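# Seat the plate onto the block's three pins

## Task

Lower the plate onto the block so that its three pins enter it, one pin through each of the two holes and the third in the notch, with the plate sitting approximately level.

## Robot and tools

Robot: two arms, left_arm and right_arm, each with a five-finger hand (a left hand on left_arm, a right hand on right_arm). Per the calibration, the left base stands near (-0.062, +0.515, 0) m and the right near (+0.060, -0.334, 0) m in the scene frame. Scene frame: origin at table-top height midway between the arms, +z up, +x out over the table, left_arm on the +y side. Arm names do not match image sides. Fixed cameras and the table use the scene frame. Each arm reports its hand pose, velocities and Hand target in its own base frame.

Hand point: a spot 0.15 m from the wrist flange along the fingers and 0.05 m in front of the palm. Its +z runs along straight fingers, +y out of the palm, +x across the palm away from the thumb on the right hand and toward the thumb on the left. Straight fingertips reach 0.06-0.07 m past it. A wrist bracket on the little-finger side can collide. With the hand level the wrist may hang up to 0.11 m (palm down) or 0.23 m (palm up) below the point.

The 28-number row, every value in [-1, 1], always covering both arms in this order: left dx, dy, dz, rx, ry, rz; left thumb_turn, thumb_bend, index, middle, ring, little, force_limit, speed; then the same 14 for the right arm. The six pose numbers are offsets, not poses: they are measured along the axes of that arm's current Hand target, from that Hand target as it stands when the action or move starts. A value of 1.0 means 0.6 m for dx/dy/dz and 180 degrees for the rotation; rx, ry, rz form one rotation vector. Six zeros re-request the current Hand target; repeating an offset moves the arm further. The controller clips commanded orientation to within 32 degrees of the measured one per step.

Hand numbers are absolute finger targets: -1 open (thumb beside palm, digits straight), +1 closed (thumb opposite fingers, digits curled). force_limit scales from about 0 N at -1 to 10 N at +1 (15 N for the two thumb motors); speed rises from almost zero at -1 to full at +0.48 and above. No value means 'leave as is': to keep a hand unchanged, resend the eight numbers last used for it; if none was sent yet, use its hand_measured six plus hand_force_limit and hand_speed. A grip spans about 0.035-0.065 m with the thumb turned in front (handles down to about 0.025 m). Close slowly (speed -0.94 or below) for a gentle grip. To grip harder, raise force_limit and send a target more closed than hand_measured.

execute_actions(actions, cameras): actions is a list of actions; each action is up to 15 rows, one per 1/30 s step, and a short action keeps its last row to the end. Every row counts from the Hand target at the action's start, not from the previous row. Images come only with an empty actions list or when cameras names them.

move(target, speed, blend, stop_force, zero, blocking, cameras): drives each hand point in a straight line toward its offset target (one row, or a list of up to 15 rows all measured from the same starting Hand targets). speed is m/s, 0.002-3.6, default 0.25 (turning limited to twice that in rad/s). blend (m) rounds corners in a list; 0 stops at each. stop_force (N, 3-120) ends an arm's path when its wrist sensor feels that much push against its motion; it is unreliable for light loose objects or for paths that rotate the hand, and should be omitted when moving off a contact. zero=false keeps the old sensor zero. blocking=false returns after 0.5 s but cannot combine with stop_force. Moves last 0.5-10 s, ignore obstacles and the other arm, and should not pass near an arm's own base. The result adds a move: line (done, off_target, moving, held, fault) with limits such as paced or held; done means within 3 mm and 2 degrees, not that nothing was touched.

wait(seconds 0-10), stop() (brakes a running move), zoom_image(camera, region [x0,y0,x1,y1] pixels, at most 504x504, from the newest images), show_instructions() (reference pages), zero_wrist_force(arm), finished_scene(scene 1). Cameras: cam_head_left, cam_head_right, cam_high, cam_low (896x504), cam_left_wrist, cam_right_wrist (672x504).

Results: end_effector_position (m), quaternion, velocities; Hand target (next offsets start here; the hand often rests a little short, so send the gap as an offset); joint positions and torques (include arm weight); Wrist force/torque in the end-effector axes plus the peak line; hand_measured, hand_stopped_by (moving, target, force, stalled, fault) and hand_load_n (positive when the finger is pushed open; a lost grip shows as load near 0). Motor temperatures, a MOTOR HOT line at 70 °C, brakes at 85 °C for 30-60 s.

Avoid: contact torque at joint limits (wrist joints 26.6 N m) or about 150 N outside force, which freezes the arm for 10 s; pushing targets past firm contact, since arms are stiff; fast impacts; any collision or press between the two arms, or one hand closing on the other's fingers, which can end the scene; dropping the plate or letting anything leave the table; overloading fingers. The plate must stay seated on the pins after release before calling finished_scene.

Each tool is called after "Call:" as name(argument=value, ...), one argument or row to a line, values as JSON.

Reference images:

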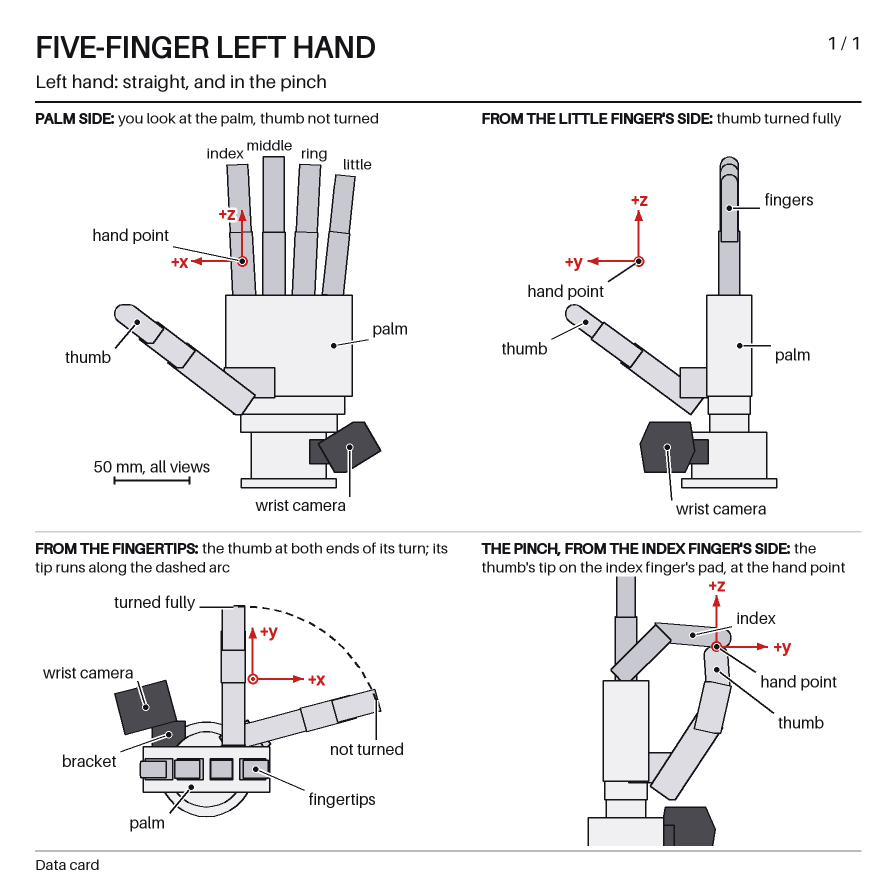

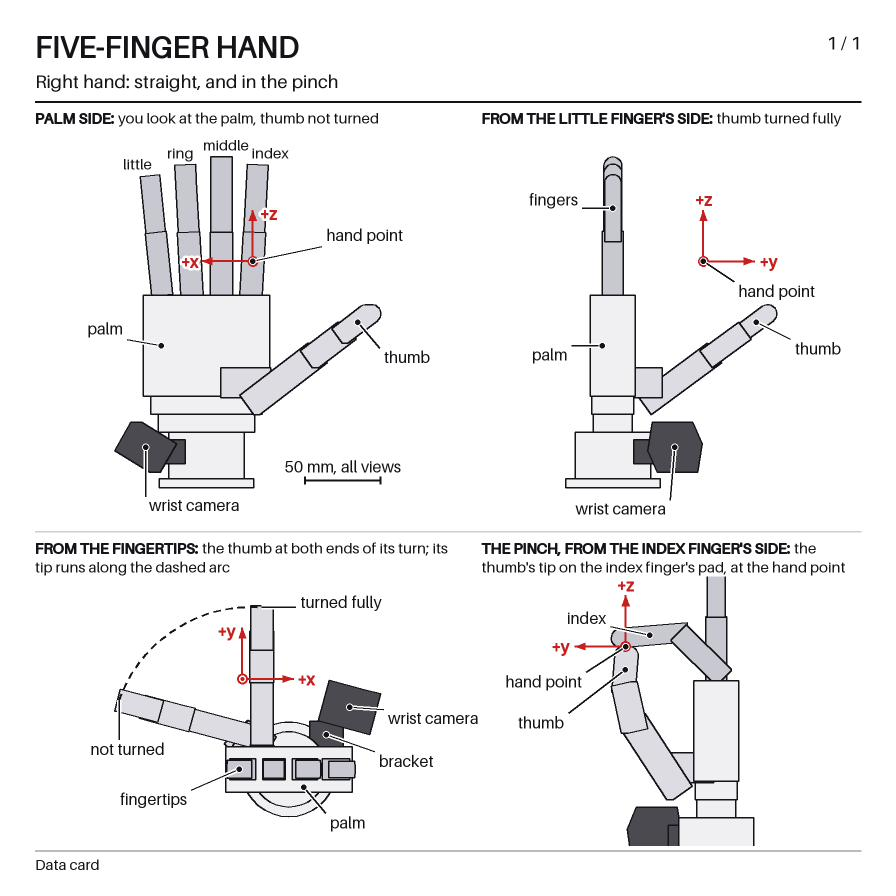

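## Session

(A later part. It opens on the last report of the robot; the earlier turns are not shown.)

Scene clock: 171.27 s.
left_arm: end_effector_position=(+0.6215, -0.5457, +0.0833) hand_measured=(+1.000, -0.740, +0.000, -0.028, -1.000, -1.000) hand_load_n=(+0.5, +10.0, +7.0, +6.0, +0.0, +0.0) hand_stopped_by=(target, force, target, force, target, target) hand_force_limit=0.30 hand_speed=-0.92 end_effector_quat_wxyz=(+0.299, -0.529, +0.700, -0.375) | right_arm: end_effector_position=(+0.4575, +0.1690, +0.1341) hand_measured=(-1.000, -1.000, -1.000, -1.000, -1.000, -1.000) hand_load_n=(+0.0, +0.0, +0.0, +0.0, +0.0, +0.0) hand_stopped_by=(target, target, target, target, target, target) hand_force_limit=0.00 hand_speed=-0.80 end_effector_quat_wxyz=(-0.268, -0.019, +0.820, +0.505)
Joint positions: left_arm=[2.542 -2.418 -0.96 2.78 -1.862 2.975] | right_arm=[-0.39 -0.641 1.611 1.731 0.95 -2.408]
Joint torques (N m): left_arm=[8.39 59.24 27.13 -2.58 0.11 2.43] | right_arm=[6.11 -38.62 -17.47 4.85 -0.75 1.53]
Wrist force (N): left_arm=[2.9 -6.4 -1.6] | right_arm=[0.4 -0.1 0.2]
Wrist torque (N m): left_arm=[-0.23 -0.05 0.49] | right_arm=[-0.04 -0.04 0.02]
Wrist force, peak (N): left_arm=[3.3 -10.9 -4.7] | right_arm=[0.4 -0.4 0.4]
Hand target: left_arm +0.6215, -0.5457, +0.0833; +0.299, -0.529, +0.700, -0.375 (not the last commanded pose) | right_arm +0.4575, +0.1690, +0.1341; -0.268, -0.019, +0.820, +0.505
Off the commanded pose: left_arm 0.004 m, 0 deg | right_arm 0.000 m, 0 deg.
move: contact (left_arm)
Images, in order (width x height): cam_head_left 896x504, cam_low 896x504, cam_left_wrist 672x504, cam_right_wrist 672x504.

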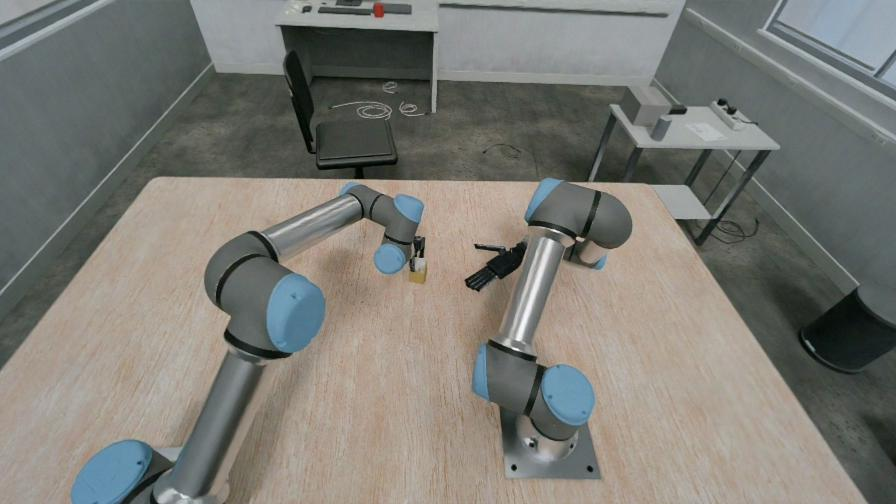

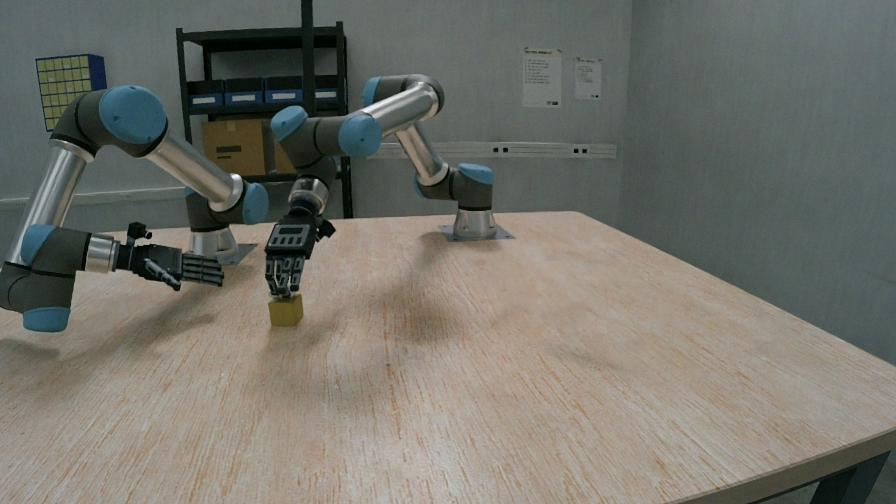

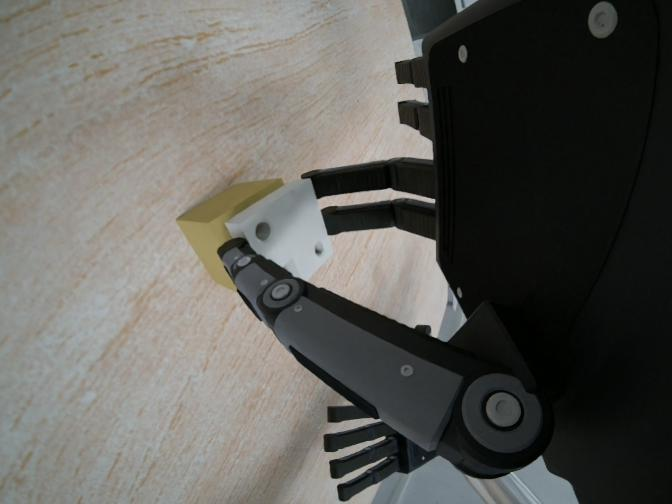

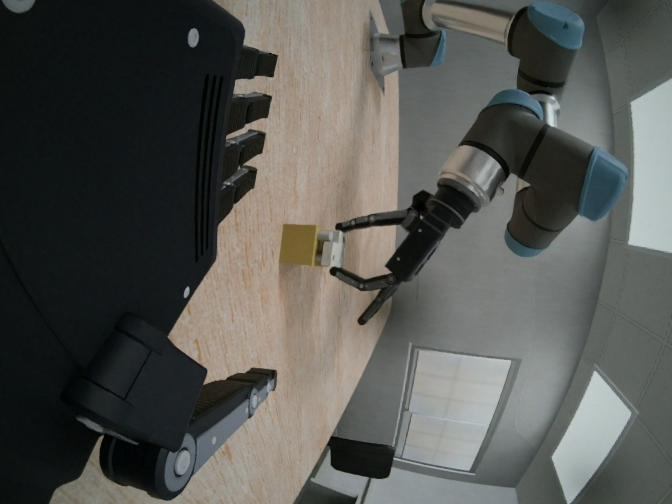

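Call:
move(
  target=[0.00051,-0.00131,-0.00061,0,0,0,1,-0.45,0.0,0.1,-1,-1,0.3,-0.92,0,0,0,0,0,0,-1,-1,-1,-1,-1,-1,0,-0.8],
  speed=0.02,
)

Call:
move(
  target=[0.0002,0.00701,0.0045,0,0,0,1,-0.45,0.0,0.1,-1,-1,0.3,-0.92,0,0,0,0,0,0,-1,-1,-1,-1,-1,-1,0,-0.8],
  speed=0.01,
  stop_force=3.5,
)

Scene clock: 172.67 s.
left_arm: end_effector_position=(+0.6216, -0.5460, +0.0841) hand_measured=(+1.000, -0.740, +0.000, -0.028, -1.000, -1.000) hand_load_n=(-1.0, +10.5, +6.5, +6.0, +0.0, +0.0) hand_stopped_by=(target, force, target, force, target, target) hand_force_limit=0.30 hand_speed=-0.92 end_effector_quat_wxyz=(+0.299, -0.529, +0.700, -0.375) | right_arm: end_effector_position=(+0.4575, +0.1690, +0.1341) hand_measured=(-1.000, -1.000, -1.000, -1.000, -1.000, -1.000) hand_load_n=(+0.0, +0.0, +0.0, +0.0, +0.0, +0.0) hand_stopped_by=(target, target, target, target, target, target) hand_force_limit=0.00 hand_speed=-0.80 end_effector_quat_wxyz=(-0.268, -0.019, +0.820, +0.505)
Joint positions: left_arm=[2.542 -2.419 -0.957 2.778 -1.863 2.975] | right_arm=[-0.39 -0.641 1.611 1.731 0.95 -2.408]
Joint torques (N m): left_arm=[-8.15 47.79 27.94 -2.46 -1.9 -2.37] | right_arm=[6.21 -38.16 -18.25 4.84 -0.75 1.26]
Wrist force (N): left_arm=[1.3 -3.5 -0.3] | right_arm=[0.4 -0.2 0.0]
Wrist torque (N m): left_arm=[-0.21 -0.05 0.53] | right_arm=[-0.02 -0.04 0.02]
Wrist force, peak (N): left_arm=[3.1 -6.5 -1.8] | right_arm=[0.5 -0.2 0.3]
Hand target: left_arm +0.6216, -0.5460, +0.0841; +0.299, -0.529, +0.700, -0.375 | right_arm +0.4575, +0.1690, +0.1341; -0.268, -0.019, +0.820, +0.505
Off the commanded pose: left_arm 0.000 m, 0 deg | right_arm 0.000 m, 0 deg.
move: done

Scene clock: 173.93 s.
left_arm: end_effector_position=(+0.6216, -0.5461, +0.0831) hand_measured=(+1.000, -0.740, +0.000, -0.028, -1.000, -1.000) hand_load_n=(-1.0, +10.5, +6.5, +5.5, -0.5, +0.0) hand_stopped_by=(target, force, target, force, target, target) hand_force_limit=0.30 hand_speed=-0.92 end_effector_quat_wxyz=(+0.299, -0.529, +0.700, -0.375) | right_arm: end_effector_position=(+0.4575, +0.1690, +0.1341) hand_measured=(-1.000, -1.000, -1.000, -1.000, -1.000, -1.000) hand_load_n=(+0.0, +0.0, +0.0, +0.0, +0.0, +0.0) hand_stopped_by=(target, target, target, target, target, target) hand_force_limit=0.00 hand_speed=-0.80 end_effector_quat_wxyz=(-0.268, -0.019, +0.820, +0.505)
Joint positions: left_arm=[2.542 -2.419 -0.958 2.78 -1.863 2.975] | right_arm=[-0.39 -0.641 1.611 1.731 0.95 -2.408]
Joint torques (N m): left_arm=[-0.64 61.13 29.6 -2.07 -1.87 -0.11] | right_arm=[3.5 -38 -17.23 5.15 -0.71 1.4]
Wrist force (N): left_arm=[1.2 -3.4 -0.3] | right_arm=[0.1 -0.1 0.2]
Wrist torque (N m): left_arm=[-0.18 -0.04 0.53] | right_arm=[-0.02 0.00 0.01]
Wrist force, peak (N): left_arm=[2.8 -6.1 -2.4] | right_arm=[0.5 -0.3 0.3]
Hand target: left_arm +0.6216, -0.5461, +0.0831; +0.299, -0.529, +0.700, -0.375 (not the last commanded pose) | right_arm +0.4575, +0.1690, +0.1341; -0.268, -0.019, +0.820, +0.505
Off the commanded pose: left_arm 0.004 m, 0 deg | right_arm 0.000 m, 0 deg.
move: contact (left_arm)

Call:
move(
  target=[0.00069,-0.00123,-0.00096,0,0,0,1,-0.45,0.0,0.1,-1,-1,0.3,-0.92,0,0,0,0,0,0,-1,-1,-1,-1,-1,-1,0,-0.8],
  speed=0.02,
)

Call:
move(
  target=[0.0002,0.00701,0.0045,0,0,0,1,-0.45,0.0,0.1,-1,-1,0.3,-0.92,0,0,0,0,0,0,-1,-1,-1,-1,-1,-1,0,-0.8],
  speed=0.01,
  stop_force=3.5,
)

Scene clock: 175.00 s.
left_arm: end_effector_position=(+0.6214, -0.5465, +0.0840) hand_measured=(+1.000, -0.740, +0.000, -0.028, -1.000, -1.000) hand_load_n=(-0.5, +10.0, +6.0, +6.0, +0.0, -0.5) hand_stopped_by=(target, force, target, force, target, target) hand_force_limit=0.30 hand_speed=-0.92 end_effector_quat_wxyz=(+0.299, -0.529, +0.700, -0.375) | right_arm: end_effector_position=(+0.4575, +0.1690, +0.1341) hand_measured=(-1.000, -1.000, -1.000, -1.000, -1.000, -1.000) hand_load_n=(+0.0, +0.0, +0.0, +0.0, +0.0, +0.0) hand_stopped_by=(target, target, target, target, target, target) hand_force_limit=0.00 hand_speed=-0.80 end_effector_quat_wxyz=(-0.268, -0.019, +0.820, +0.505)
Joint positions: left_arm=[2.541 -2.419 -0.956 2.778 -1.863 2.974] | right_arm=[-0.39 -0.641 1.611 1.731 0.95 -2.408]
Joint torques (N m): left_arm=[-9.14 61.79 29 -2.35 -1.96 -2.3] | right_arm=[6.17 -39.54 -17.2 4.86 -0.75 1.31]
Wrist force (N): left_arm=[1.3 -3.3 -0.3] | right_arm=[0.3 0.0 0.2]
Wrist torque (N m): left_arm=[-0.16 -0.06 0.54] | right_arm=[-0.02 -0.03 0.02]
Wrist force, peak (N): left_arm=[1.4 -3.6 -0.4] | right_arm=[0.6 -0.2 0.3]
Hand target: left_arm +0.6214, -0.5465, +0.0840; +0.299, -0.529, +0.700, -0.375 | right_arm +0.4575, +0.1690, +0.1341; -0.268, -0.019, +0.820, +0.505
Off the commanded pose: left_arm 0.000 m, 0 deg | right_arm 0.000 m, 0 deg.
move: done

Scene clock: 176.37 s.
left_arm: end_effector_position=(+0.6214, -0.5465, +0.0823) hand_measured=(+1.000, -0.740, +0.000, -0.028, -1.000, -1.000) hand_load_n=(+0.0, +10.5, +6.5, +6.0, +0.0, +0.0) hand_stopped_by=(target, force, target, force, target, target) hand_force_limit=0.30 hand_speed=-0.92 end_effector_quat_wxyz=(+0.299, -0.529, +0.700, -0.376) | right_arm: end_effector_position=(+0.4575, +0.1690, +0.1341) hand_measured=(-1.000, -1.000, -1.000, -1.000, -1.000, -1.000) hand_load_n=(+0.0, +0.0, +0.0, +0.0, +0.0, +0.0) hand_stopped_by=(target, target, target, target, target, target) hand_force_limit=0.00 hand_speed=-0.80 end_effector_quat_wxyz=(-0.268, -0.019, +0.820, +0.505)
Joint positions: left_arm=[2.541 -2.42 -0.959 2.782 -1.863 2.974] | right_arm=[-0.39 -0.641 1.611 1.731 0.95 -2.408]
Joint torques (N m): left_arm=[-4.98 61.31 29.11 -1.75 -1.9 -1.25] | right_arm=[4.41 -37.97 -17.81 5.05 -0.68 1.29]
Wrist force (N): left_arm=[2.4 -3.0 0.0] | right_arm=[0.3 -0.1 0.2]
Wrist torque (N m): left_arm=[-0.17 -0.03 0.51] | right_arm=[-0.02 -0.03 0.02]
Wrist force, peak (N): left_arm=[1.8 -6.9 -2.3] | right_arm=[0.6 -0.2 0.3]
Hand target: left_arm +0.6214, -0.5465, +0.0823; +0.299, -0.529, +0.700, -0.376 (not the last commanded pose) | right_arm +0.4575, +0.1690, +0.1341; -0.268, -0.019, +0.820, +0.505
Off the commanded pose: left_arm 0.003 m, 0 deg | right_arm 0.000 m, 0 deg.
move: contact (left_arm)

Call:
move(
  target=[0.00041,-0.00007,0.00003,0,0,0,1,-0.45,0.0,0.1,-1,-1,0.3,-0.92,0,0,0,0,0,0,-1,-1,-1,-1,-1,-1,0,-0.8],
  speed=0.02,
)

Call:
move(
  target=[0.0002,0.00701,0.0045,0,0,0,1,-0.45,0.0,0.1,-1,-1,0.3,-0.92,0,0,0,0,0,0,-1,-1,-1,-1,-1,-1,0,-0.8],
  speed=0.01,
  stop_force=4.5,
  cameras=["cam_right_wrist","cam_low","cam_head_left","cam_left_wrist"],
)

Call:
zoom_image(
  camera="cam_right_wrist",
  region=[305, 222, 355, 272],
)

Call:
zoom_image(
  camera="cam_left_wrist",
  region=[170, 160, 350, 310],
)

Call:
zoom_image(
  camera="cam_low",
  region=[266, 284, 298, 304],
)

Scene clock: 177.70 s.
left_arm: end_effector_position=(+0.6214, -0.5467, +0.0823) hand_measured=(+1.000, -0.740, +0.000, -0.028, -1.000, -1.000) hand_load_n=(-1.5, +10.5, +6.0, +6.0, +0.0, +0.0) hand_stopped_by=(target, force, target, force, target, target) hand_force_limit=0.30 hand_speed=-0.92 end_effector_quat_wxyz=(+0.299, -0.529, +0.700, -0.376) | right_arm: end_effector_position=(+0.4575, +0.1690, +0.1341) hand_measured=(-1.000, -1.000, -1.000, -1.000, -1.000, -1.000) hand_load_n=(+0.0, +0.0, +0.0, +0.0, +0.0, +0.0) hand_stopped_by=(target, target, target, target, target, target) hand_force_limit=0.00 hand_speed=-0.80 end_effector_quat_wxyz=(-0.268, -0.019, +0.820, +0.505)
Joint positions: left_arm=[2.541 -2.421 -0.958 2.781 -1.863 2.974] | right_arm=[-0.39 -0.641 1.611 1.731 0.95 -2.408]
Joint torques (N m): left_arm=[-8.6 48.35 28.9 -2.21 -1.49 -2.48] | right_arm=[5.23 -38.88 -18.51 5.02 -0.71 1.42]
Wrist force (N): left_arm=[0.3 -3.9 -0.4] | right_arm=[0.4 0.0 0.0]
Wrist torque (N m): left_arm=[-0.21 -0.08 0.58] | right_arm=[0.00 -0.04 0.02]
Wrist force, peak (N): left_arm=[2.6 -3.6 -0.5] | right_arm=[0.6 0.1 0.2]
Hand target: left_arm +0.6214, -0.5467, +0.0823; +0.299, -0.529, +0.700, -0.376 | right_arm +0.4575, +0.1690, +0.1341; -0.268, -0.019, +0.820, +0.505
Off the commanded pose: left_arm 0.000 m, 0 deg | right_arm 0.000 m, 0 deg.
move: done

Scene clock: 178.93 s.
left_arm: end_effector_position=(+0.6214, -0.5468, +0.0819) hand_measured=(+1.000, -0.740, +0.000, -0.028, -1.000, -1.000) hand_load_n=(-1.5, +11.0, +6.0, +6.0, +0.0, +0.0) hand_stopped_by=(target, force, target, force, target, target) hand_force_limit=0.30 hand_speed=-0.92 end_effector_quat_wxyz=(+0.299, -0.529, +0.700, -0.376) | right_arm: end_effector_position=(+0.4575, +0.1690, +0.1341) hand_measured=(-1.000, -1.000, -1.000, -1.000, -1.000, -1.000) hand_load_n=(+0.0, +0.0, +0.0, +0.0, +0.0, +0.0) hand_stopped_by=(target, target, target, target, target, target) hand_force_limit=0.00 hand_speed=-0.80 end_effector_quat_wxyz=(-0.268, -0.019, +0.820, +0.505)
Joint positions: left_arm=[2.541 -2.421 -0.958 2.782 -1.863 2.974] | right_arm=[-0.39 -0.641 1.611 1.731 0.95 -2.408]
Joint torques (N m): left_arm=[-8.57 61.55 28.65 -1.84 -0.59 -2.16] | right_arm=[5.69 -38.88 -16.81 4.98 -0.57 1.38]
Wrist force (N): left_arm=[0.8 -3.2 -0.5] | right_arm=[0.4 0.0 0.1]
Wrist torque (N m): left_arm=[-0.15 -0.02 0.52] | right_arm=[0.00 -0.04 0.03]
Wrist force, peak (N): left_arm=[-1.2 -8.2 -3.9] | right_arm=[0.5 -0.2 0.4]
Hand target: left_arm +0.6214, -0.5468, +0.0819; +0.299, -0.529, +0.700, -0.376 (not the last commanded pose) | right_arm +0.4575, +0.1690, +0.1341; -0.268, -0.019, +0.820, +0.505
Off the commanded pose: left_arm 0.005 m, 0 deg | right_arm 0.000 m, 0 deg.
move: contact (left_arm)
Images, in order (width x height): cam_head_left 896x504, cam_low 896x504, cam_left_wrist 672x504, cam_right_wrist 672x504.

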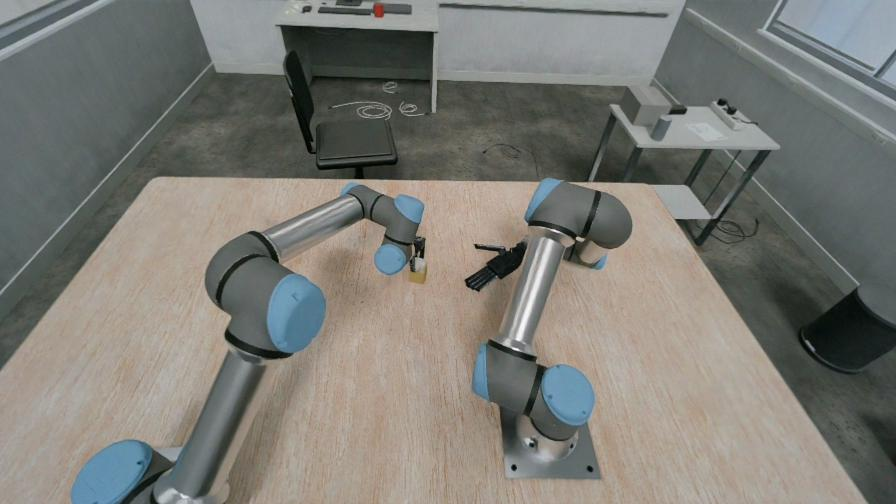

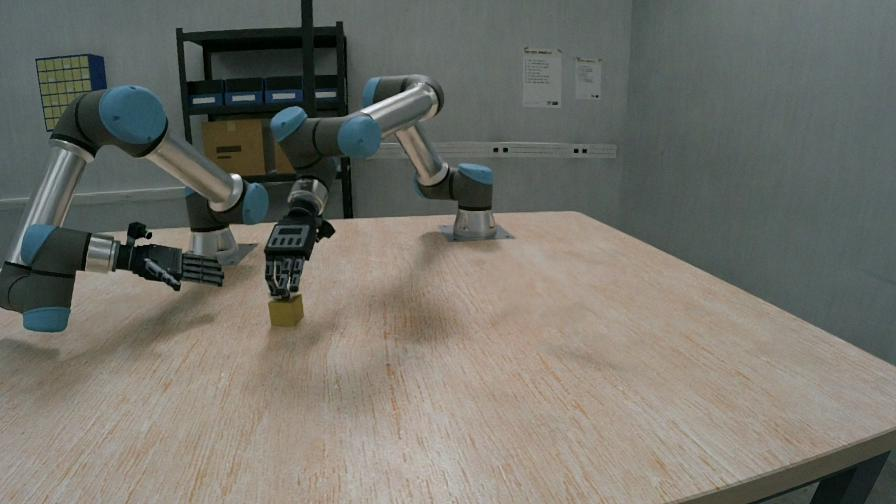

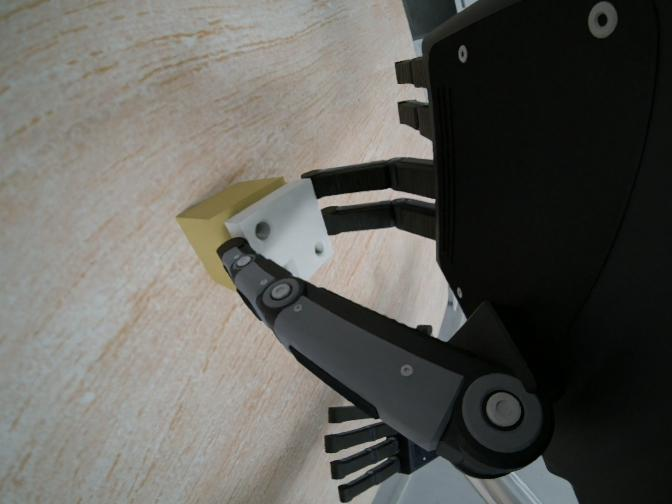

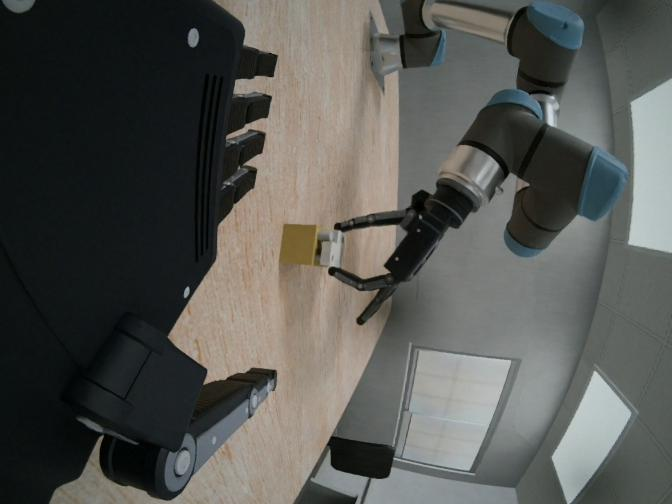

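Scaled by 10.080 from the camera's 672x504 image, which has a finer 960x720 frame.

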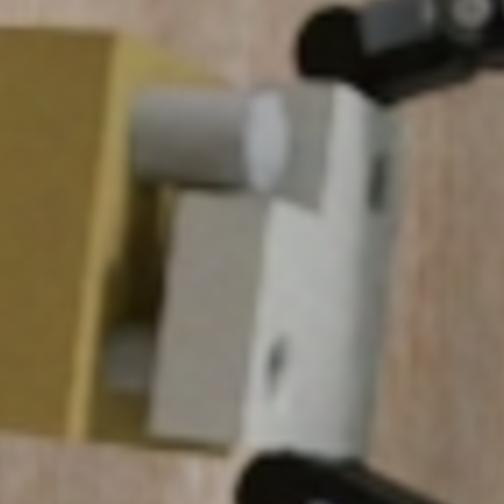

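Scaled by 2.800 from the camera's 672x504 image, which has a finer 960x720 frame.

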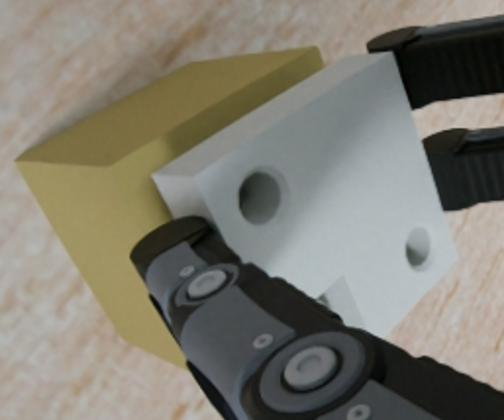

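Scaled by 15.750 from the camera's 896x504 image, which has a finer 1280x720 frame.

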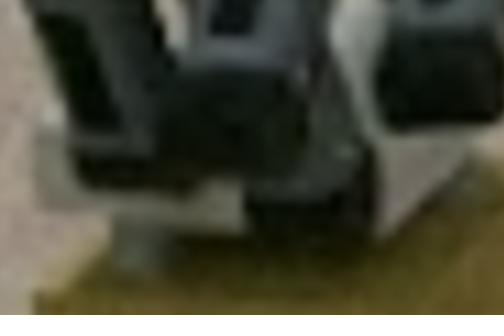

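Call:
move(
  target=[-0.000136,-0.000918,-0.00103,0,0,0,1,-0.45,0.0,0.1,-1,-1,0.3,-0.92,0,0,0,0,0,0,-1,-1,-1,-1,-1,-1,0,-0.8],
  speed=0.02,
)

Call:
move(
  target=[0.00018,0.007,0.0045,0,0,0,1,-0.45,0.0,0.1,-1,-1,0.3,-0.92,0,0,0,0,0,0,-1,-1,-1,-1,-1,-1,0,-0.8],
  speed=0.01,
  stop_force=5,
)

Scene clock: 181.20 s.
left_arm: end_effector_position=(+0.6213, -0.5467, +0.0827) hand_measured=(+1.000, -0.740, +0.000, -0.028, -1.000, -1.000) hand_load_n=(-0.5, +10.0, +6.5, +6.0, +0.0, +0.0) hand_stopped_by=(target, force, target, force, target, target) hand_force_limit=0.30 hand_speed=-0.92 end_effector_quat_wxyz=(+0.299, -0.529, +0.700, -0.376) | right_arm: end_effector_position=(+0.4575, +0.1690, +0.1341) hand_measured=(-1.000, -1.000, -1.000, -1.000, -1.000, -1.000) hand_load_n=(+0.0, +0.0, +0.0, +0.0, +0.0, +0.0) hand_stopped_by=(target, target, target, target, target, target) hand_force_limit=0.00 hand_speed=-0.80 end_effector_quat_wxyz=(-0.268, -0.019, +0.820, +0.505)
Joint positions: left_arm=[2.541 -2.42 -0.958 2.781 -1.863 2.974] | right_arm=[-0.39 -0.641 1.611 1.731 0.95 -2.408]
Joint torques (N m): left_arm=[-8.44 62.18 18.56 -2.18 0.71 -2.18] | right_arm=[5.36 -39.05 -17.66 5.04 -0.42 1.37]
Wrist force (N): left_arm=[1.8 -2.5 1.1] | right_arm=[0.4 -0.3 0.2]
Wrist torque (N m): left_arm=[-0.18 -0.07 0.54] | right_arm=[-0.04 -0.04 0.02]
Wrist force, peak (N): left_arm=[2.0 -3.2 0.3] | right_arm=[0.6 -0.3 0.3]
Hand target: left_arm +0.6212, -0.5466, +0.0827; +0.299, -0.529, +0.700, -0.376 | right_arm +0.4575, +0.1690, +0.1341; -0.268, -0.019, +0.820, +0.505
Off the commanded pose: left_arm 0.000 m, 0 deg | right_arm 0.000 m, 0 deg.
move: done

Scene clock: 182.50 s.
left_arm: end_effector_position=(+0.6213, -0.5467, +0.0820) hand_measured=(+1.000, -0.740, +0.000, -0.028, -1.000, -1.000) hand_load_n=(-1.0, +11.0, +6.5, +5.5, +0.0, +0.0) hand_stopped_by=(target, force, target, force, target, target) hand_force_limit=0.30 hand_speed=-0.92 end_effector_quat_wxyz=(+0.299, -0.528, +0.700, -0.376) | right_arm: end_effector_position=(+0.4575, +0.1690, +0.1341) hand_measured=(-1.000, -1.000, -1.000, -1.000, -1.000, -1.000) hand_load_n=(+0.0, +0.0, +0.0, +0.0, +0.0, +0.0) hand_stopped_by=(target, target, target, target, target, target) hand_force_limit=0.00 hand_speed=-0.80 end_effector_quat_wxyz=(-0.268, -0.019, +0.820, +0.505)
Joint positions: left_arm=[2.541 -2.42 -0.959 2.782 -1.863 2.974] | right_arm=[-0.39 -0.641 1.611 1.731 0.95 -2.408]
Joint torques (N m): left_arm=[-8.38 61.73 28.73 -1.54 0.4 -2.02] | right_arm=[4 -39.27 -17.09 4.97 -0.42 1.46]
Wrist force (N): left_arm=[1.0 -2.2 0.4] | right_arm=[0.3 -0.2 0.3]
Wrist torque (N m): left_arm=[-0.12 -0.04 0.51] | right_arm=[-0.04 -0.04 0.02]
Wrist force, peak (N): left_arm=[-1.2 -8.3 -3.0] | right_arm=[0.3 -0.4 0.4]
Hand target: left_arm +0.6213, -0.5467, +0.0820; +0.299, -0.528, +0.700, -0.376 (not the last commanded pose) | right_arm +0.4575, +0.1690, +0.1341; -0.268, -0.019, +0.820, +0.505
Off the commanded pose: left_arm 0.004 m, 0 deg | right_arm 0.000 m, 0 deg.
move: contact (left_arm)

Call:
wait(
  seconds=0,
  cameras=["cam_right_wrist","cam_low","cam_head_left","cam_left_wrist"],
)

Call:
zoom_image(
  camera="cam_right_wrist",
  region=[240, 190, 420, 325],
)

Call:
zoom_image(
  camera="cam_left_wrist",
  region=[170, 160, 350, 310],
)

Call:
zoom_image(
  camera="cam_low",
  region=[260, 274, 310, 308],
)

Scene clock: 183.10 s.
left_arm: end_effector_position=(+0.6213, -0.5467, +0.0820) hand_measured=(+1.000, -0.740, +0.000, -0.028, -1.000, -1.000) hand_load_n=(-1.0, +10.5, +6.5, +5.5, +0.0, +0.0) hand_stopped_by=(target, force, target, force, target, target) hand_force_limit=0.30 hand_speed=-0.92 end_effector_quat_wxyz=(+0.299, -0.528, +0.700, -0.376) | right_arm: end_effector_position=(+0.4575, +0.1690, +0.1341) hand_measured=(-1.000, -1.000, -1.000, -1.000, -1.000, -1.000) hand_load_n=(+0.0, -0.5, -0.5, +0.0, +0.0, +0.0) hand_stopped_by=(target, target, target, target, target, target) hand_force_limit=0.00 hand_speed=-0.80 end_effector_quat_wxyz=(-0.268, -0.019, +0.820, +0.505)
Joint positions: left_arm=[2.541 -2.42 -0.959 2.782 -1.863 2.974] | right_arm=[-0.39 -0.641 1.611 1.731 0.95 -2.408]
Joint torques (N m): left_arm=[-7.06 61.76 29.52 -0.86 0.51 -1.92] | right_arm=[5.84 -38.64 -16.83 4.97 -0.35 1.58]
Wrist force (N): left_arm=[1.1 -2.0 0.9] | right_arm=[0.4 -0.2 0.2]
Wrist torque (N m): left_arm=[-0.16 -0.05 0.53] | right_arm=[-0.02 -0.05 0.03]
Wrist force, peak (N): left_arm=[1.1 -3.0 -0.1] | right_arm=[0.5 -0.2 0.4]
Hand target: left_arm +0.6213, -0.5467, +0.0820; +0.299, -0.528, +0.700, -0.376 (not the last commanded pose) | right_arm +0.4575, +0.1690, +0.1341; -0.268, -0.019, +0.820, +0.505
Off the commanded pose: left_arm 0.004 m, 0 deg | right_arm 0.000 m, 0 deg.
Images, in order (width x height): cam_head_left 896x504, cam_low 896x504, cam_left_wrist 672x504, cam_right_wrist 672x504.

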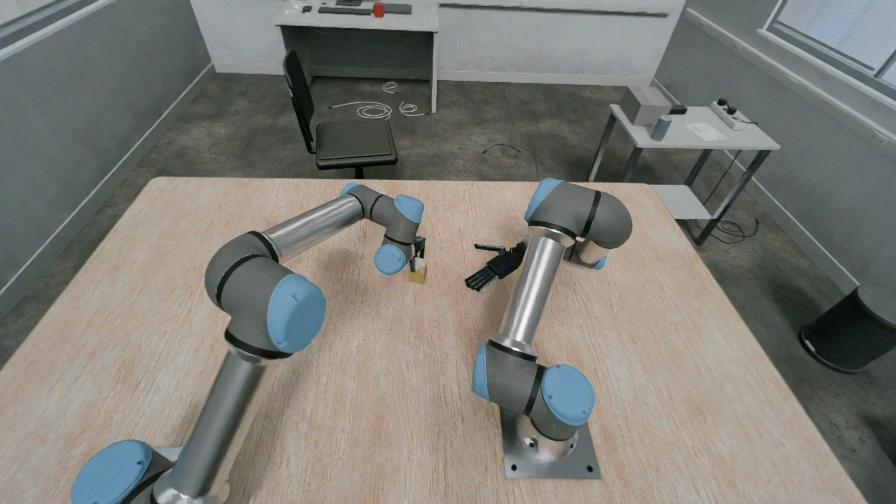

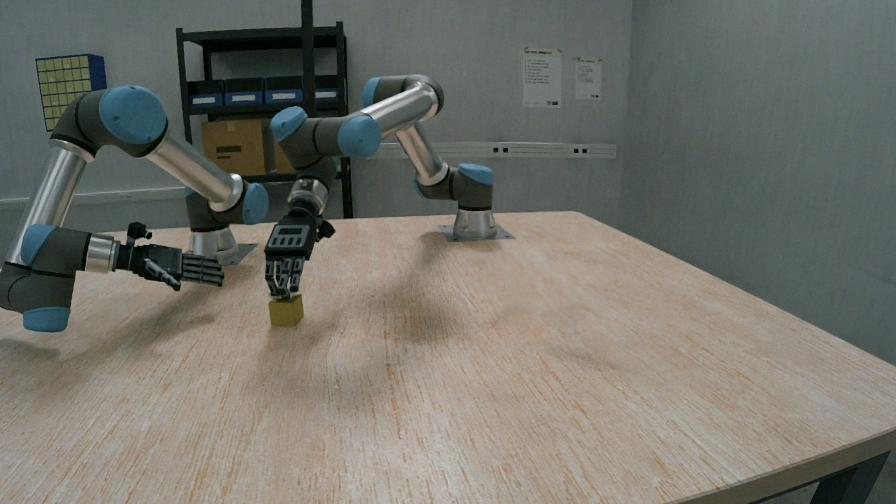

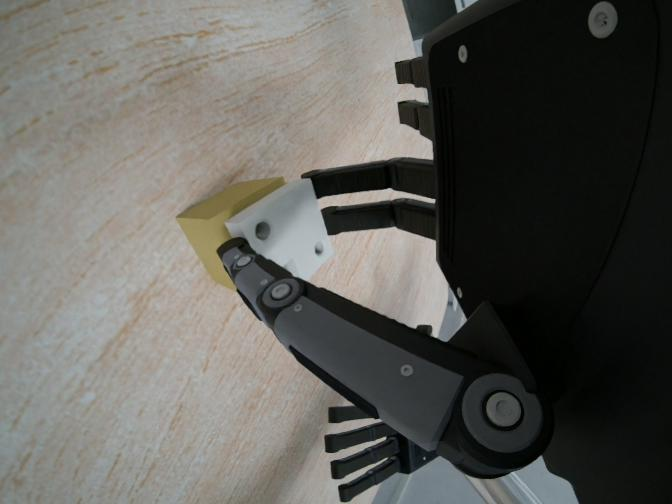

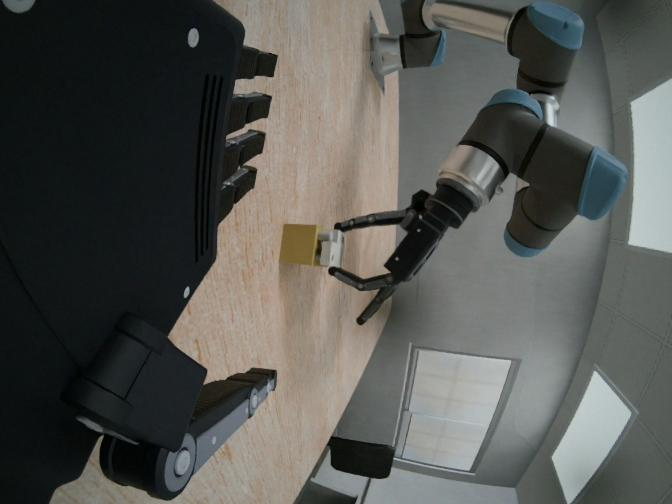

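Scaled by 2.800 from the camera's 672x504 image, which has a finer 960x720 frame.

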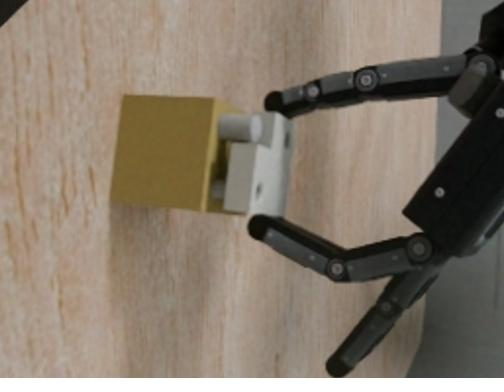

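Scaled by 2.800 from the camera's 672x504 image, which has a finer 960x720 frame.

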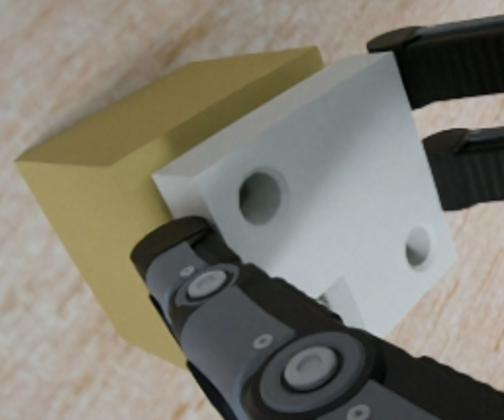

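Scaled by 10.080 from the camera's 896x504 image, which has a finer 1280x720 frame.

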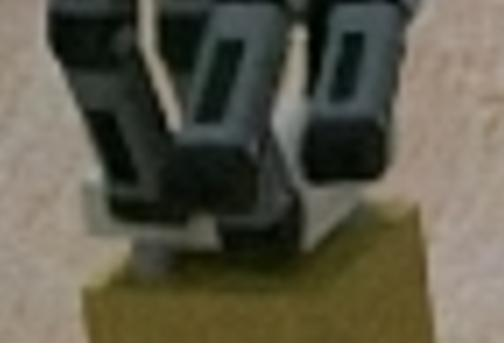

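Call:
zoom_image(
  camera="cam_left_wrist",
  region=[225, 185, 345, 275],
)

Call:
zoom_image(
  camera="cam_right_wrist",
  region=[305, 222, 355, 272],
)

Scaled by 4.200 from the camera's 672x504 image, which has a finer 960x720 frame.

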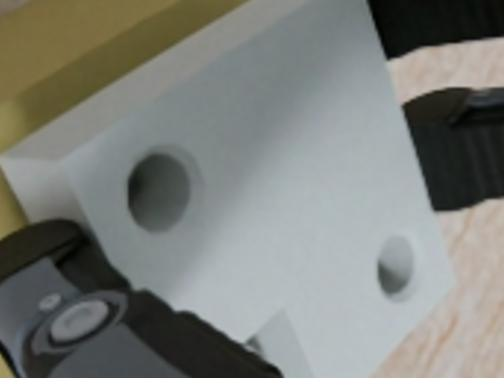

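Scaled by 10.080 from the camera's 672x504 image, which has a finer 960x720 frame.

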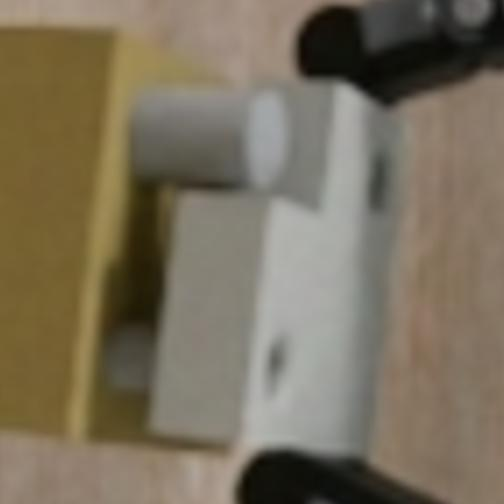

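Call:
move(
  target=[0.00001,0.00035,0.00022,0,0,0,1,-0.45,0.0,0.1,-1,-1,0.3,-0.92,0,0,0,0,0,0,-1,-1,-1,-1,-1,-1,0,-0.8],
  speed=0.01,
)

Call:
move(
  target=[0.00001,0.00035,0.00022,0,0,0,1,-0.45,0.0,0.1,-1,-1,0.3,-0.92,0,0,0,0,0,0,-1,-1,-1,-1,-1,-1,0,-0.8],
  speed=0.01,
)

Scene clock: 185.53 s.
left_arm: end_effector_position=(+0.6213, -0.5467, +0.0818) hand_measured=(+1.000, -0.740, +0.000, -0.028, -1.000, -1.000) hand_load_n=(-1.5, +10.5, +6.0, +5.5, +0.0, +0.0) hand_stopped_by=(target, force, target, force, target, target) hand_force_limit=0.30 hand_speed=-0.92 end_effector_quat_wxyz=(+0.299, -0.528, +0.700, -0.376) | right_arm: end_effector_position=(+0.4575, +0.1690, +0.1341) hand_measured=(-1.000, -1.000, -1.000, -1.000, -1.000, -1.000) hand_load_n=(+0.0, +0.0, +0.0, +0.0, +0.0, +0.0) hand_stopped_by=(target, target, target, target, target, target) hand_force_limit=0.00 hand_speed=-0.80 end_effector_quat_wxyz=(-0.268, -0.019, +0.820, +0.505)
Joint positions: left_arm=[2.541 -2.421 -0.96 2.783 -1.863 2.974] | right_arm=[-0.39 -0.641 1.611 1.731 0.95 -2.408]
Joint torques (N m): left_arm=[-6.64 48.6 9.15 1.81 0.36 -1.48] | right_arm=[6.21 -39.06 -18.32 4.89 -0.65 1.5]
Wrist force (N): left_arm=[0.6 -5.9 -2.5] | right_arm=[0.4 -0.2 0.1]
Wrist torque (N m): left_arm=[-0.23 -0.05 0.55] | right_arm=[-0.03 -0.03 0.02]
Wrist force, peak (N): left_arm=[0.6 -5.9 -2.5] | right_arm=[0.7 -0.2 0.3]
Hand target: left_arm +0.6213, -0.5467, +0.0817; +0.299, -0.528, +0.700, -0.376 | right_arm +0.4575, +0.1690, +0.1341; -0.268, -0.019, +0.820, +0.505
Off the commanded pose: left_arm 0.000 m, 0 deg | right_arm 0.000 m, 0 deg.
move: done

Scene clock: 186.23 s.
left_arm: end_effector_position=(+0.6213, -0.5467, +0.0815) hand_measured=(+1.000, -0.740, +0.000, -0.028, -1.000, -1.000) hand_load_n=(-2.0, +10.5, +6.0, +5.5, +0.0, +0.0) hand_stopped_by=(target, force, target, force, target, target) hand_force_limit=0.30 hand_speed=-0.92 end_effector_quat_wxyz=(+0.299, -0.528, +0.700, -0.376) | right_arm: end_effector_position=(+0.4575, +0.1690, +0.1341) hand_measured=(-1.000, -1.000, -1.000, -1.000, -1.000, -1.000) hand_load_n=(+0.0, +0.0, +0.0, +0.0, +0.0, +0.0) hand_stopped_by=(target, target, target, target, target, target) hand_force_limit=0.00 hand_speed=-0.80 end_effector_quat_wxyz=(-0.268, -0.019, +0.820, +0.505)
Joint positions: left_arm=[2.541 -2.421 -0.96 2.784 -1.863 2.974] | right_arm=[-0.39 -0.641 1.611 1.731 0.95 -2.408]
Joint torques (N m): left_arm=[-6.53 43.2 7.84 1.67 0.09 -1.32] | right_arm=[6.31 -38.57 -17.44 5.16 -0.06 1.38]
Wrist force (N): left_arm=[-0.5 -8.1 -3.6] | right_arm=[0.3 -0.1 0.0]
Wrist torque (N m): left_arm=[-0.25 -0.10 0.57] | right_arm=[-0.01 -0.02 0.02]
Wrist force, peak (N): left_arm=[-0.5 -8.3 -3.9] | right_arm=[0.6 0.0 0.2]
Hand target: left_arm +0.6213, -0.5467, +0.0815; +0.299, -0.528, +0.700, -0.376 | right_arm +0.4575, +0.1690, +0.1341; -0.268, -0.019, +0.820, +0.505
Off the commanded pose: left_arm 0.000 m, 0 deg | right_arm 0.000 m, 0 deg.
move: done

Call:
move(
  target=[-0.00041,0.00007,-0.00003,0,0,0,1,-0.45,0.0,0.1,-1,-1,0.3,-0.92,0,0,0,0,0,0,-1,-1,-1,-1,-1,-1,0,-0.8],
  speed=0.01,
)

Call:
move(
  target=[-0.00041,0.00007,-0.00003,0,0,0,1,-0.45,0.0,0.1,-1,-1,0.3,-0.92,0,0,0,0,0,0,-1,-1,-1,-1,-1,-1,0,-0.8],
  speed=0.01,
)

Scene clock: 187.40 s.
left_arm: end_effector_position=(+0.6213, -0.5464, +0.0814) hand_measured=(+1.000, -0.740, +0.000, -0.028, -1.000, -1.000) hand_load_n=(-1.0, +10.0, +7.0, +6.5, +0.0, +0.0) hand_stopped_by=(target, force, target, force, target, target) hand_force_limit=0.30 hand_speed=-0.92 end_effector_quat_wxyz=(+0.299, -0.528, +0.700, -0.376) | right_arm: end_effector_position=(+0.4575, +0.1690, +0.1341) hand_measured=(-1.000, -1.000, -1.000, -1.000, -1.000, -1.000) hand_load_n=(+0.0, +0.0, +0.0, +0.0, +0.0, +0.0) hand_stopped_by=(target, target, target, target, target, target) hand_force_limit=0.00 hand_speed=-0.80 end_effector_quat_wxyz=(-0.268, -0.019, +0.820, +0.505)
Joint positions: left_arm=[2.541 -2.42 -0.961 2.784 -1.863 2.974] | right_arm=[-0.39 -0.641 1.611 1.731 0.95 -2.408]
Joint torques (N m): left_arm=[9.59 58.14 8.28 1.02 1.34 2.2] | right_arm=[5.87 -38.52 -18.13 4.72 -0.32 1.53]
Wrist force (N): left_arm=[2.5 -7.2 -0.7] | right_arm=[0.5 -0.2 0.2]
Wrist torque (N m): left_arm=[-0.21 -0.01 0.54] | right_arm=[-0.02 -0.06 0.03]
Wrist force, peak (N): left_arm=[-0.8 -10.0 -3.1] | right_arm=[0.5 0.0 0.4]
Hand target: left_arm +0.6213, -0.5464, +0.0815; +0.299, -0.528, +0.700, -0.376 | right_arm +0.4575, +0.1690, +0.1341; -0.268, -0.019, +0.820, +0.505
Off the commanded pose: left_arm 0.000 m, 0 deg | right_arm 0.000 m, 0 deg.
move: done

Scene clock: 188.10 s.
left_arm: end_effector_position=(+0.6213, -0.5462, +0.0814) hand_measured=(+1.000, -0.740, +0.000, -0.028, -1.000, -1.000) hand_load_n=(+0.5, +10.0, +7.0, +5.5, +0.0, +0.0) hand_stopped_by=(target, force, target, force, target, target) hand_force_limit=0.30 hand_speed=-0.92 end_effector_quat_wxyz=(+0.299, -0.528, +0.700, -0.376) | right_arm: end_effector_position=(+0.4575, +0.1690, +0.1341) hand_measured=(-1.000, -1.000, -1.000, -1.000, -1.000, -1.000) hand_load_n=(+0.0, -0.5, +0.0, +0.0, +0.0, +0.0) hand_stopped_by=(target, target, target, target, target, target) hand_force_limit=0.00 hand_speed=-0.80 end_effector_quat_wxyz=(-0.268, -0.019, +0.820, +0.505)
Joint positions: left_arm=[2.542 -2.42 -0.962 2.784 -1.863 2.974] | right_arm=[-0.39 -0.641 1.611 1.731 0.95 -2.408]
Joint torques (N m): left_arm=[9.44 57.47 8.06 1.11 0.96 2.67] | right_arm=[3.85 -39.37 -16.95 4.74 0 1.48]
Wrist force (N): left_arm=[3.6 -7.1 -1.5] | right_arm=[0.4 -0.2 0.2]
Wrist torque (N m): left_arm=[-0.25 -0.01 0.47] | right_arm=[-0.02 -0.04 0.03]
Wrist force, peak (N): left_arm=[3.5 -7.8 -2.6] | right_arm=[0.6 -0.2 0.2]
Hand target: left_arm +0.6213, -0.5462, +0.0814; +0.299, -0.528, +0.700, -0.376 | right_arm +0.4575, +0.1690, +0.1341; -0.268, -0.019, +0.820, +0.505
Off the commanded pose: left_arm 0.000 m, 0 deg | right_arm 0.000 m, 0 deg.
move: done

Call:
move(
  target=[-0.00004,-0.0014,-0.0009,0,0,0,1,-0.45,0.0,0.1,-1,-1,0.3,-0.92,0,0,0,0,0,0,-1,-1,-1,-1,-1,-1,0,-0.8],
  speed=0.02,
)

Call:
move(
  target=[0.00006,0.0021,0.00135,0,0,0,1,-0.45,0.0,0.1,-1,-1,0.3,-0.92,0,0,0,0,0,0,-1,-1,-1,-1,-1,-1,0,-0.8],
  speed=0.01,
)

Scene clock: 189.30 s.
left_arm: end_effector_position=(+0.6213, -0.5461, +0.0824) hand_measured=(+1.000, -0.740, +0.000, -0.028, -1.000, -1.000) hand_load_n=(-1.0, +10.5, +6.0, +6.0, +0.0, +0.0) hand_stopped_by=(target, force, target, force, target, target) hand_force_limit=0.30 hand_speed=-0.92 end_effector_quat_wxyz=(+0.299, -0.528, +0.700, -0.376) | right_arm: end_effector_position=(+0.4575, +0.1690, +0.1341) hand_measured=(-1.000, -1.000, -1.000, -1.000, -1.000, -1.000) hand_load_n=(+0.5, +0.0, +0.0, +0.0, +0.0, +0.0) hand_stopped_by=(target, target, target, target, target, target) hand_force_limit=0.00 hand_speed=-0.80 end_effector_quat_wxyz=(-0.268, -0.019, +0.820, +0.505)
Joint positions: left_arm=[2.542 -2.419 -0.961 2.782 -1.863 2.974] | right_arm=[-0.39 -0.641 1.611 1.731 0.95 -2.408]
Joint torques (N m): left_arm=[6.27 62.17 29.4 -2.04 0.86 1.92] | right_arm=[5.21 -39.42 -16.82 4.87 0.11 1.49]
Wrist force (N): left_arm=[1.6 -2.3 0.3] | right_arm=[0.4 -0.2 0.3]
Wrist torque (N m): left_arm=[-0.20 -0.04 0.50] | right_arm=[-0.04 -0.04 0.02]
Wrist force, peak (N): left_arm=[3.8 -7.9 -2.5] | right_arm=[0.4 -0.4 0.4]
Hand target: left_arm +0.6213, -0.5462, +0.0824; +0.299, -0.528, +0.700, -0.376 | right_arm +0.4575, +0.1690, +0.1341; -0.268, -0.019, +0.820, +0.505
Off the commanded pose: left_arm 0.000 m, 0 deg | right_arm 0.000 m, 0 deg.
move: done

Scene clock: 190.00 s.
left_arm: end_effector_position=(+0.6213, -0.5462, +0.0810) hand_measured=(+1.000, -0.740, +0.000, -0.028, -1.000, -1.000) hand_load_n=(-2.5, +10.5, +6.0, +5.0, +0.0, +0.0) hand_stopped_by=(target, force, target, force, target, target) hand_force_limit=0.30 hand_speed=-0.92 end_effector_quat_wxyz=(+0.299, -0.528, +0.700, -0.376) | right_arm: end_effector_position=(+0.4575, +0.1690, +0.1341) hand_measured=(-1.000, -1.000, -1.000, -1.000, -1.000, -1.000) hand_load_n=(+0.0, +0.0, +0.0, +0.0, +0.0, +0.0) hand_stopped_by=(target, target, target, target, target, target) hand_force_limit=0.00 hand_speed=-0.80 end_effector_quat_wxyz=(-0.268, -0.019, +0.820, +0.505)
Joint positions: left_arm=[2.542 -2.42 -0.963 2.785 -1.863 2.974] | right_arm=[-0.39 -0.641 1.611 1.731 0.95 -2.408]
Joint torques (N m): left_arm=[1.66 42.04 7.34 1.53 0.79 0.76] | right_arm=[6.37 -39.32 -16.89 4.73 -0.22 1.41]
Wrist force (N): left_arm=[-1.0 -8.5 -3.9] | right_arm=[0.1 0.0 0.2]
Wrist torque (N m): left_arm=[-0.28 -0.11 0.57] | right_arm=[0.00 -0.01 0.02]
Wrist force, peak (N): left_arm=[-1.0 -9.5 -4.8] | right_arm=[0.6 -0.1 0.3]
Hand target: left_arm +0.6213, -0.5462, +0.0809; +0.299, -0.528, +0.700, -0.376 | right_arm +0.4575, +0.1690, +0.1341; -0.268, -0.019, +0.820, +0.505
Off the commanded pose: left_arm 0.000 m, 0 deg | right_arm 0.000 m, 0 deg.
move: done

Call:
move(
  target=[-0.00045,-0.00133,-0.00093,0,0,0,1,-0.45,0.0,0.1,-1,-1,0.3,-0.92,0,0,0,0,0,0,-1,-1,-1,-1,-1,-1,0,-0.8],
  speed=0.02,
)

Call:
move(
  target=[0.00006,0.0021,0.00135,0,0,0,1,-0.45,0.0,0.1,-1,-1,0.3,-0.92,0,0,0,0,0,0,-1,-1,-1,-1,-1,-1,0,-0.8],
  speed=0.01,
)

Scene clock: 191.53 s.
left_arm: end_effector_position=(+0.6213, -0.5459, +0.0818) hand_measured=(+1.000, -0.740, +0.000, -0.028, -1.000, -1.000) hand_load_n=(-0.5, +11.0, +6.5, +5.5, +0.0, +0.0) hand_stopped_by=(target, force, target, force, target, target) hand_force_limit=0.30 hand_speed=-0.92 end_effector_quat_wxyz=(+0.299, -0.528, +0.700, -0.376) | right_arm: end_effector_position=(+0.4575, +0.1690, +0.1341) hand_measured=(-1.000, -1.000, -1.000, -1.000, -1.000, -1.000) hand_load_n=(+0.0, +0.0, +0.0, +0.0, +0.5, +0.0) hand_stopped_by=(target, target, target, target, target, target) hand_force_limit=0.00 hand_speed=-0.80 end_effector_quat_wxyz=(-0.268, -0.019, +0.820, +0.505)
Joint positions: left_arm=[2.542 -2.419 -0.962 2.784 -1.863 2.975] | right_arm=[-0.39 -0.641 1.611 1.731 0.95 -2.408]
Joint torques (N m): left_arm=[8.53 64.02 30.39 -1.87 1.43 2.14] | right_arm=[3.91 -37.94 -17.61 4.86 0.02 1.67]
Wrist force (N): left_arm=[1.6 0.1 1.9] | right_arm=[0.3 -0.4 0.2]
Wrist torque (N m): left_arm=[-0.11 -0.05 0.46] | right_arm=[-0.05 -0.03 0.02]
Wrist force, peak (N): left_arm=[-1.0 -10.4 -5.3] | right_arm=[0.5 0.0 0.4]
Hand target: left_arm +0.6213, -0.5459, +0.0819; +0.299, -0.528, +0.700, -0.376 | right_arm +0.4575, +0.1690, +0.1341; -0.268, -0.019, +0.820, +0.505
Off the commanded pose: left_arm 0.000 m, 0 deg | right_arm 0.000 m, 0 deg.
move: done

Scene clock: 192.23 s.
left_arm: end_effector_position=(+0.6214, -0.5459, +0.0805) hand_measured=(+1.000, -0.740, +0.000, -0.028, -1.000, -1.000) hand_load_n=(-3.5, +10.5, +6.5, +5.5, +0.0, +0.0) hand_stopped_by=(target, force, target, force, target, target) hand_force_limit=0.30 hand_speed=-0.92 end_effector_quat_wxyz=(+0.299, -0.528, +0.700, -0.376) | right_arm: end_effector_position=(+0.4575, +0.1690, +0.1341) hand_measured=(-1.000, -1.000, -1.000, -1.000, -1.000, -1.000) hand_load_n=(+0.0, +0.0, +0.0, +0.0, +0.0, +0.0) hand_stopped_by=(target, target, target, target, target, target) hand_force_limit=0.00 hand_speed=-0.80 end_effector_quat_wxyz=(-0.268, -0.019, +0.820, +0.505)
Joint positions: left_arm=[2.542 -2.42 -0.964 2.787 -1.863 2.975] | right_arm=[-0.39 -0.641 1.611 1.731 0.95 -2.408]
Joint torques (N m): left_arm=[4.31 40.36 6.57 1.61 1.5 2.08] | right_arm=[5.39 -38.24 -17.14 4.97 0.07 1.47]
Wrist force (N): left_arm=[-1.5 -11.3 -6.2] | right_arm=[0.4 -0.1 0.2]
Wrist torque (N m): left_arm=[-0.36 -0.11 0.59] | right_arm=[-0.03 -0.05 0.02]
Wrist force, peak (N): left_arm=[-1.5 -11.3 -6.2] | right_arm=[0.6 0.1 0.1]
Hand target: left_arm +0.6214, -0.5459, +0.0804; +0.299, -0.528, +0.700, -0.376 | right_arm +0.4575, +0.1690, +0.1341; -0.268, -0.019, +0.820, +0.505
Off the commanded pose: left_arm 0.000 m, 0 deg | right_arm 0.000 m, 0 deg.
move: done


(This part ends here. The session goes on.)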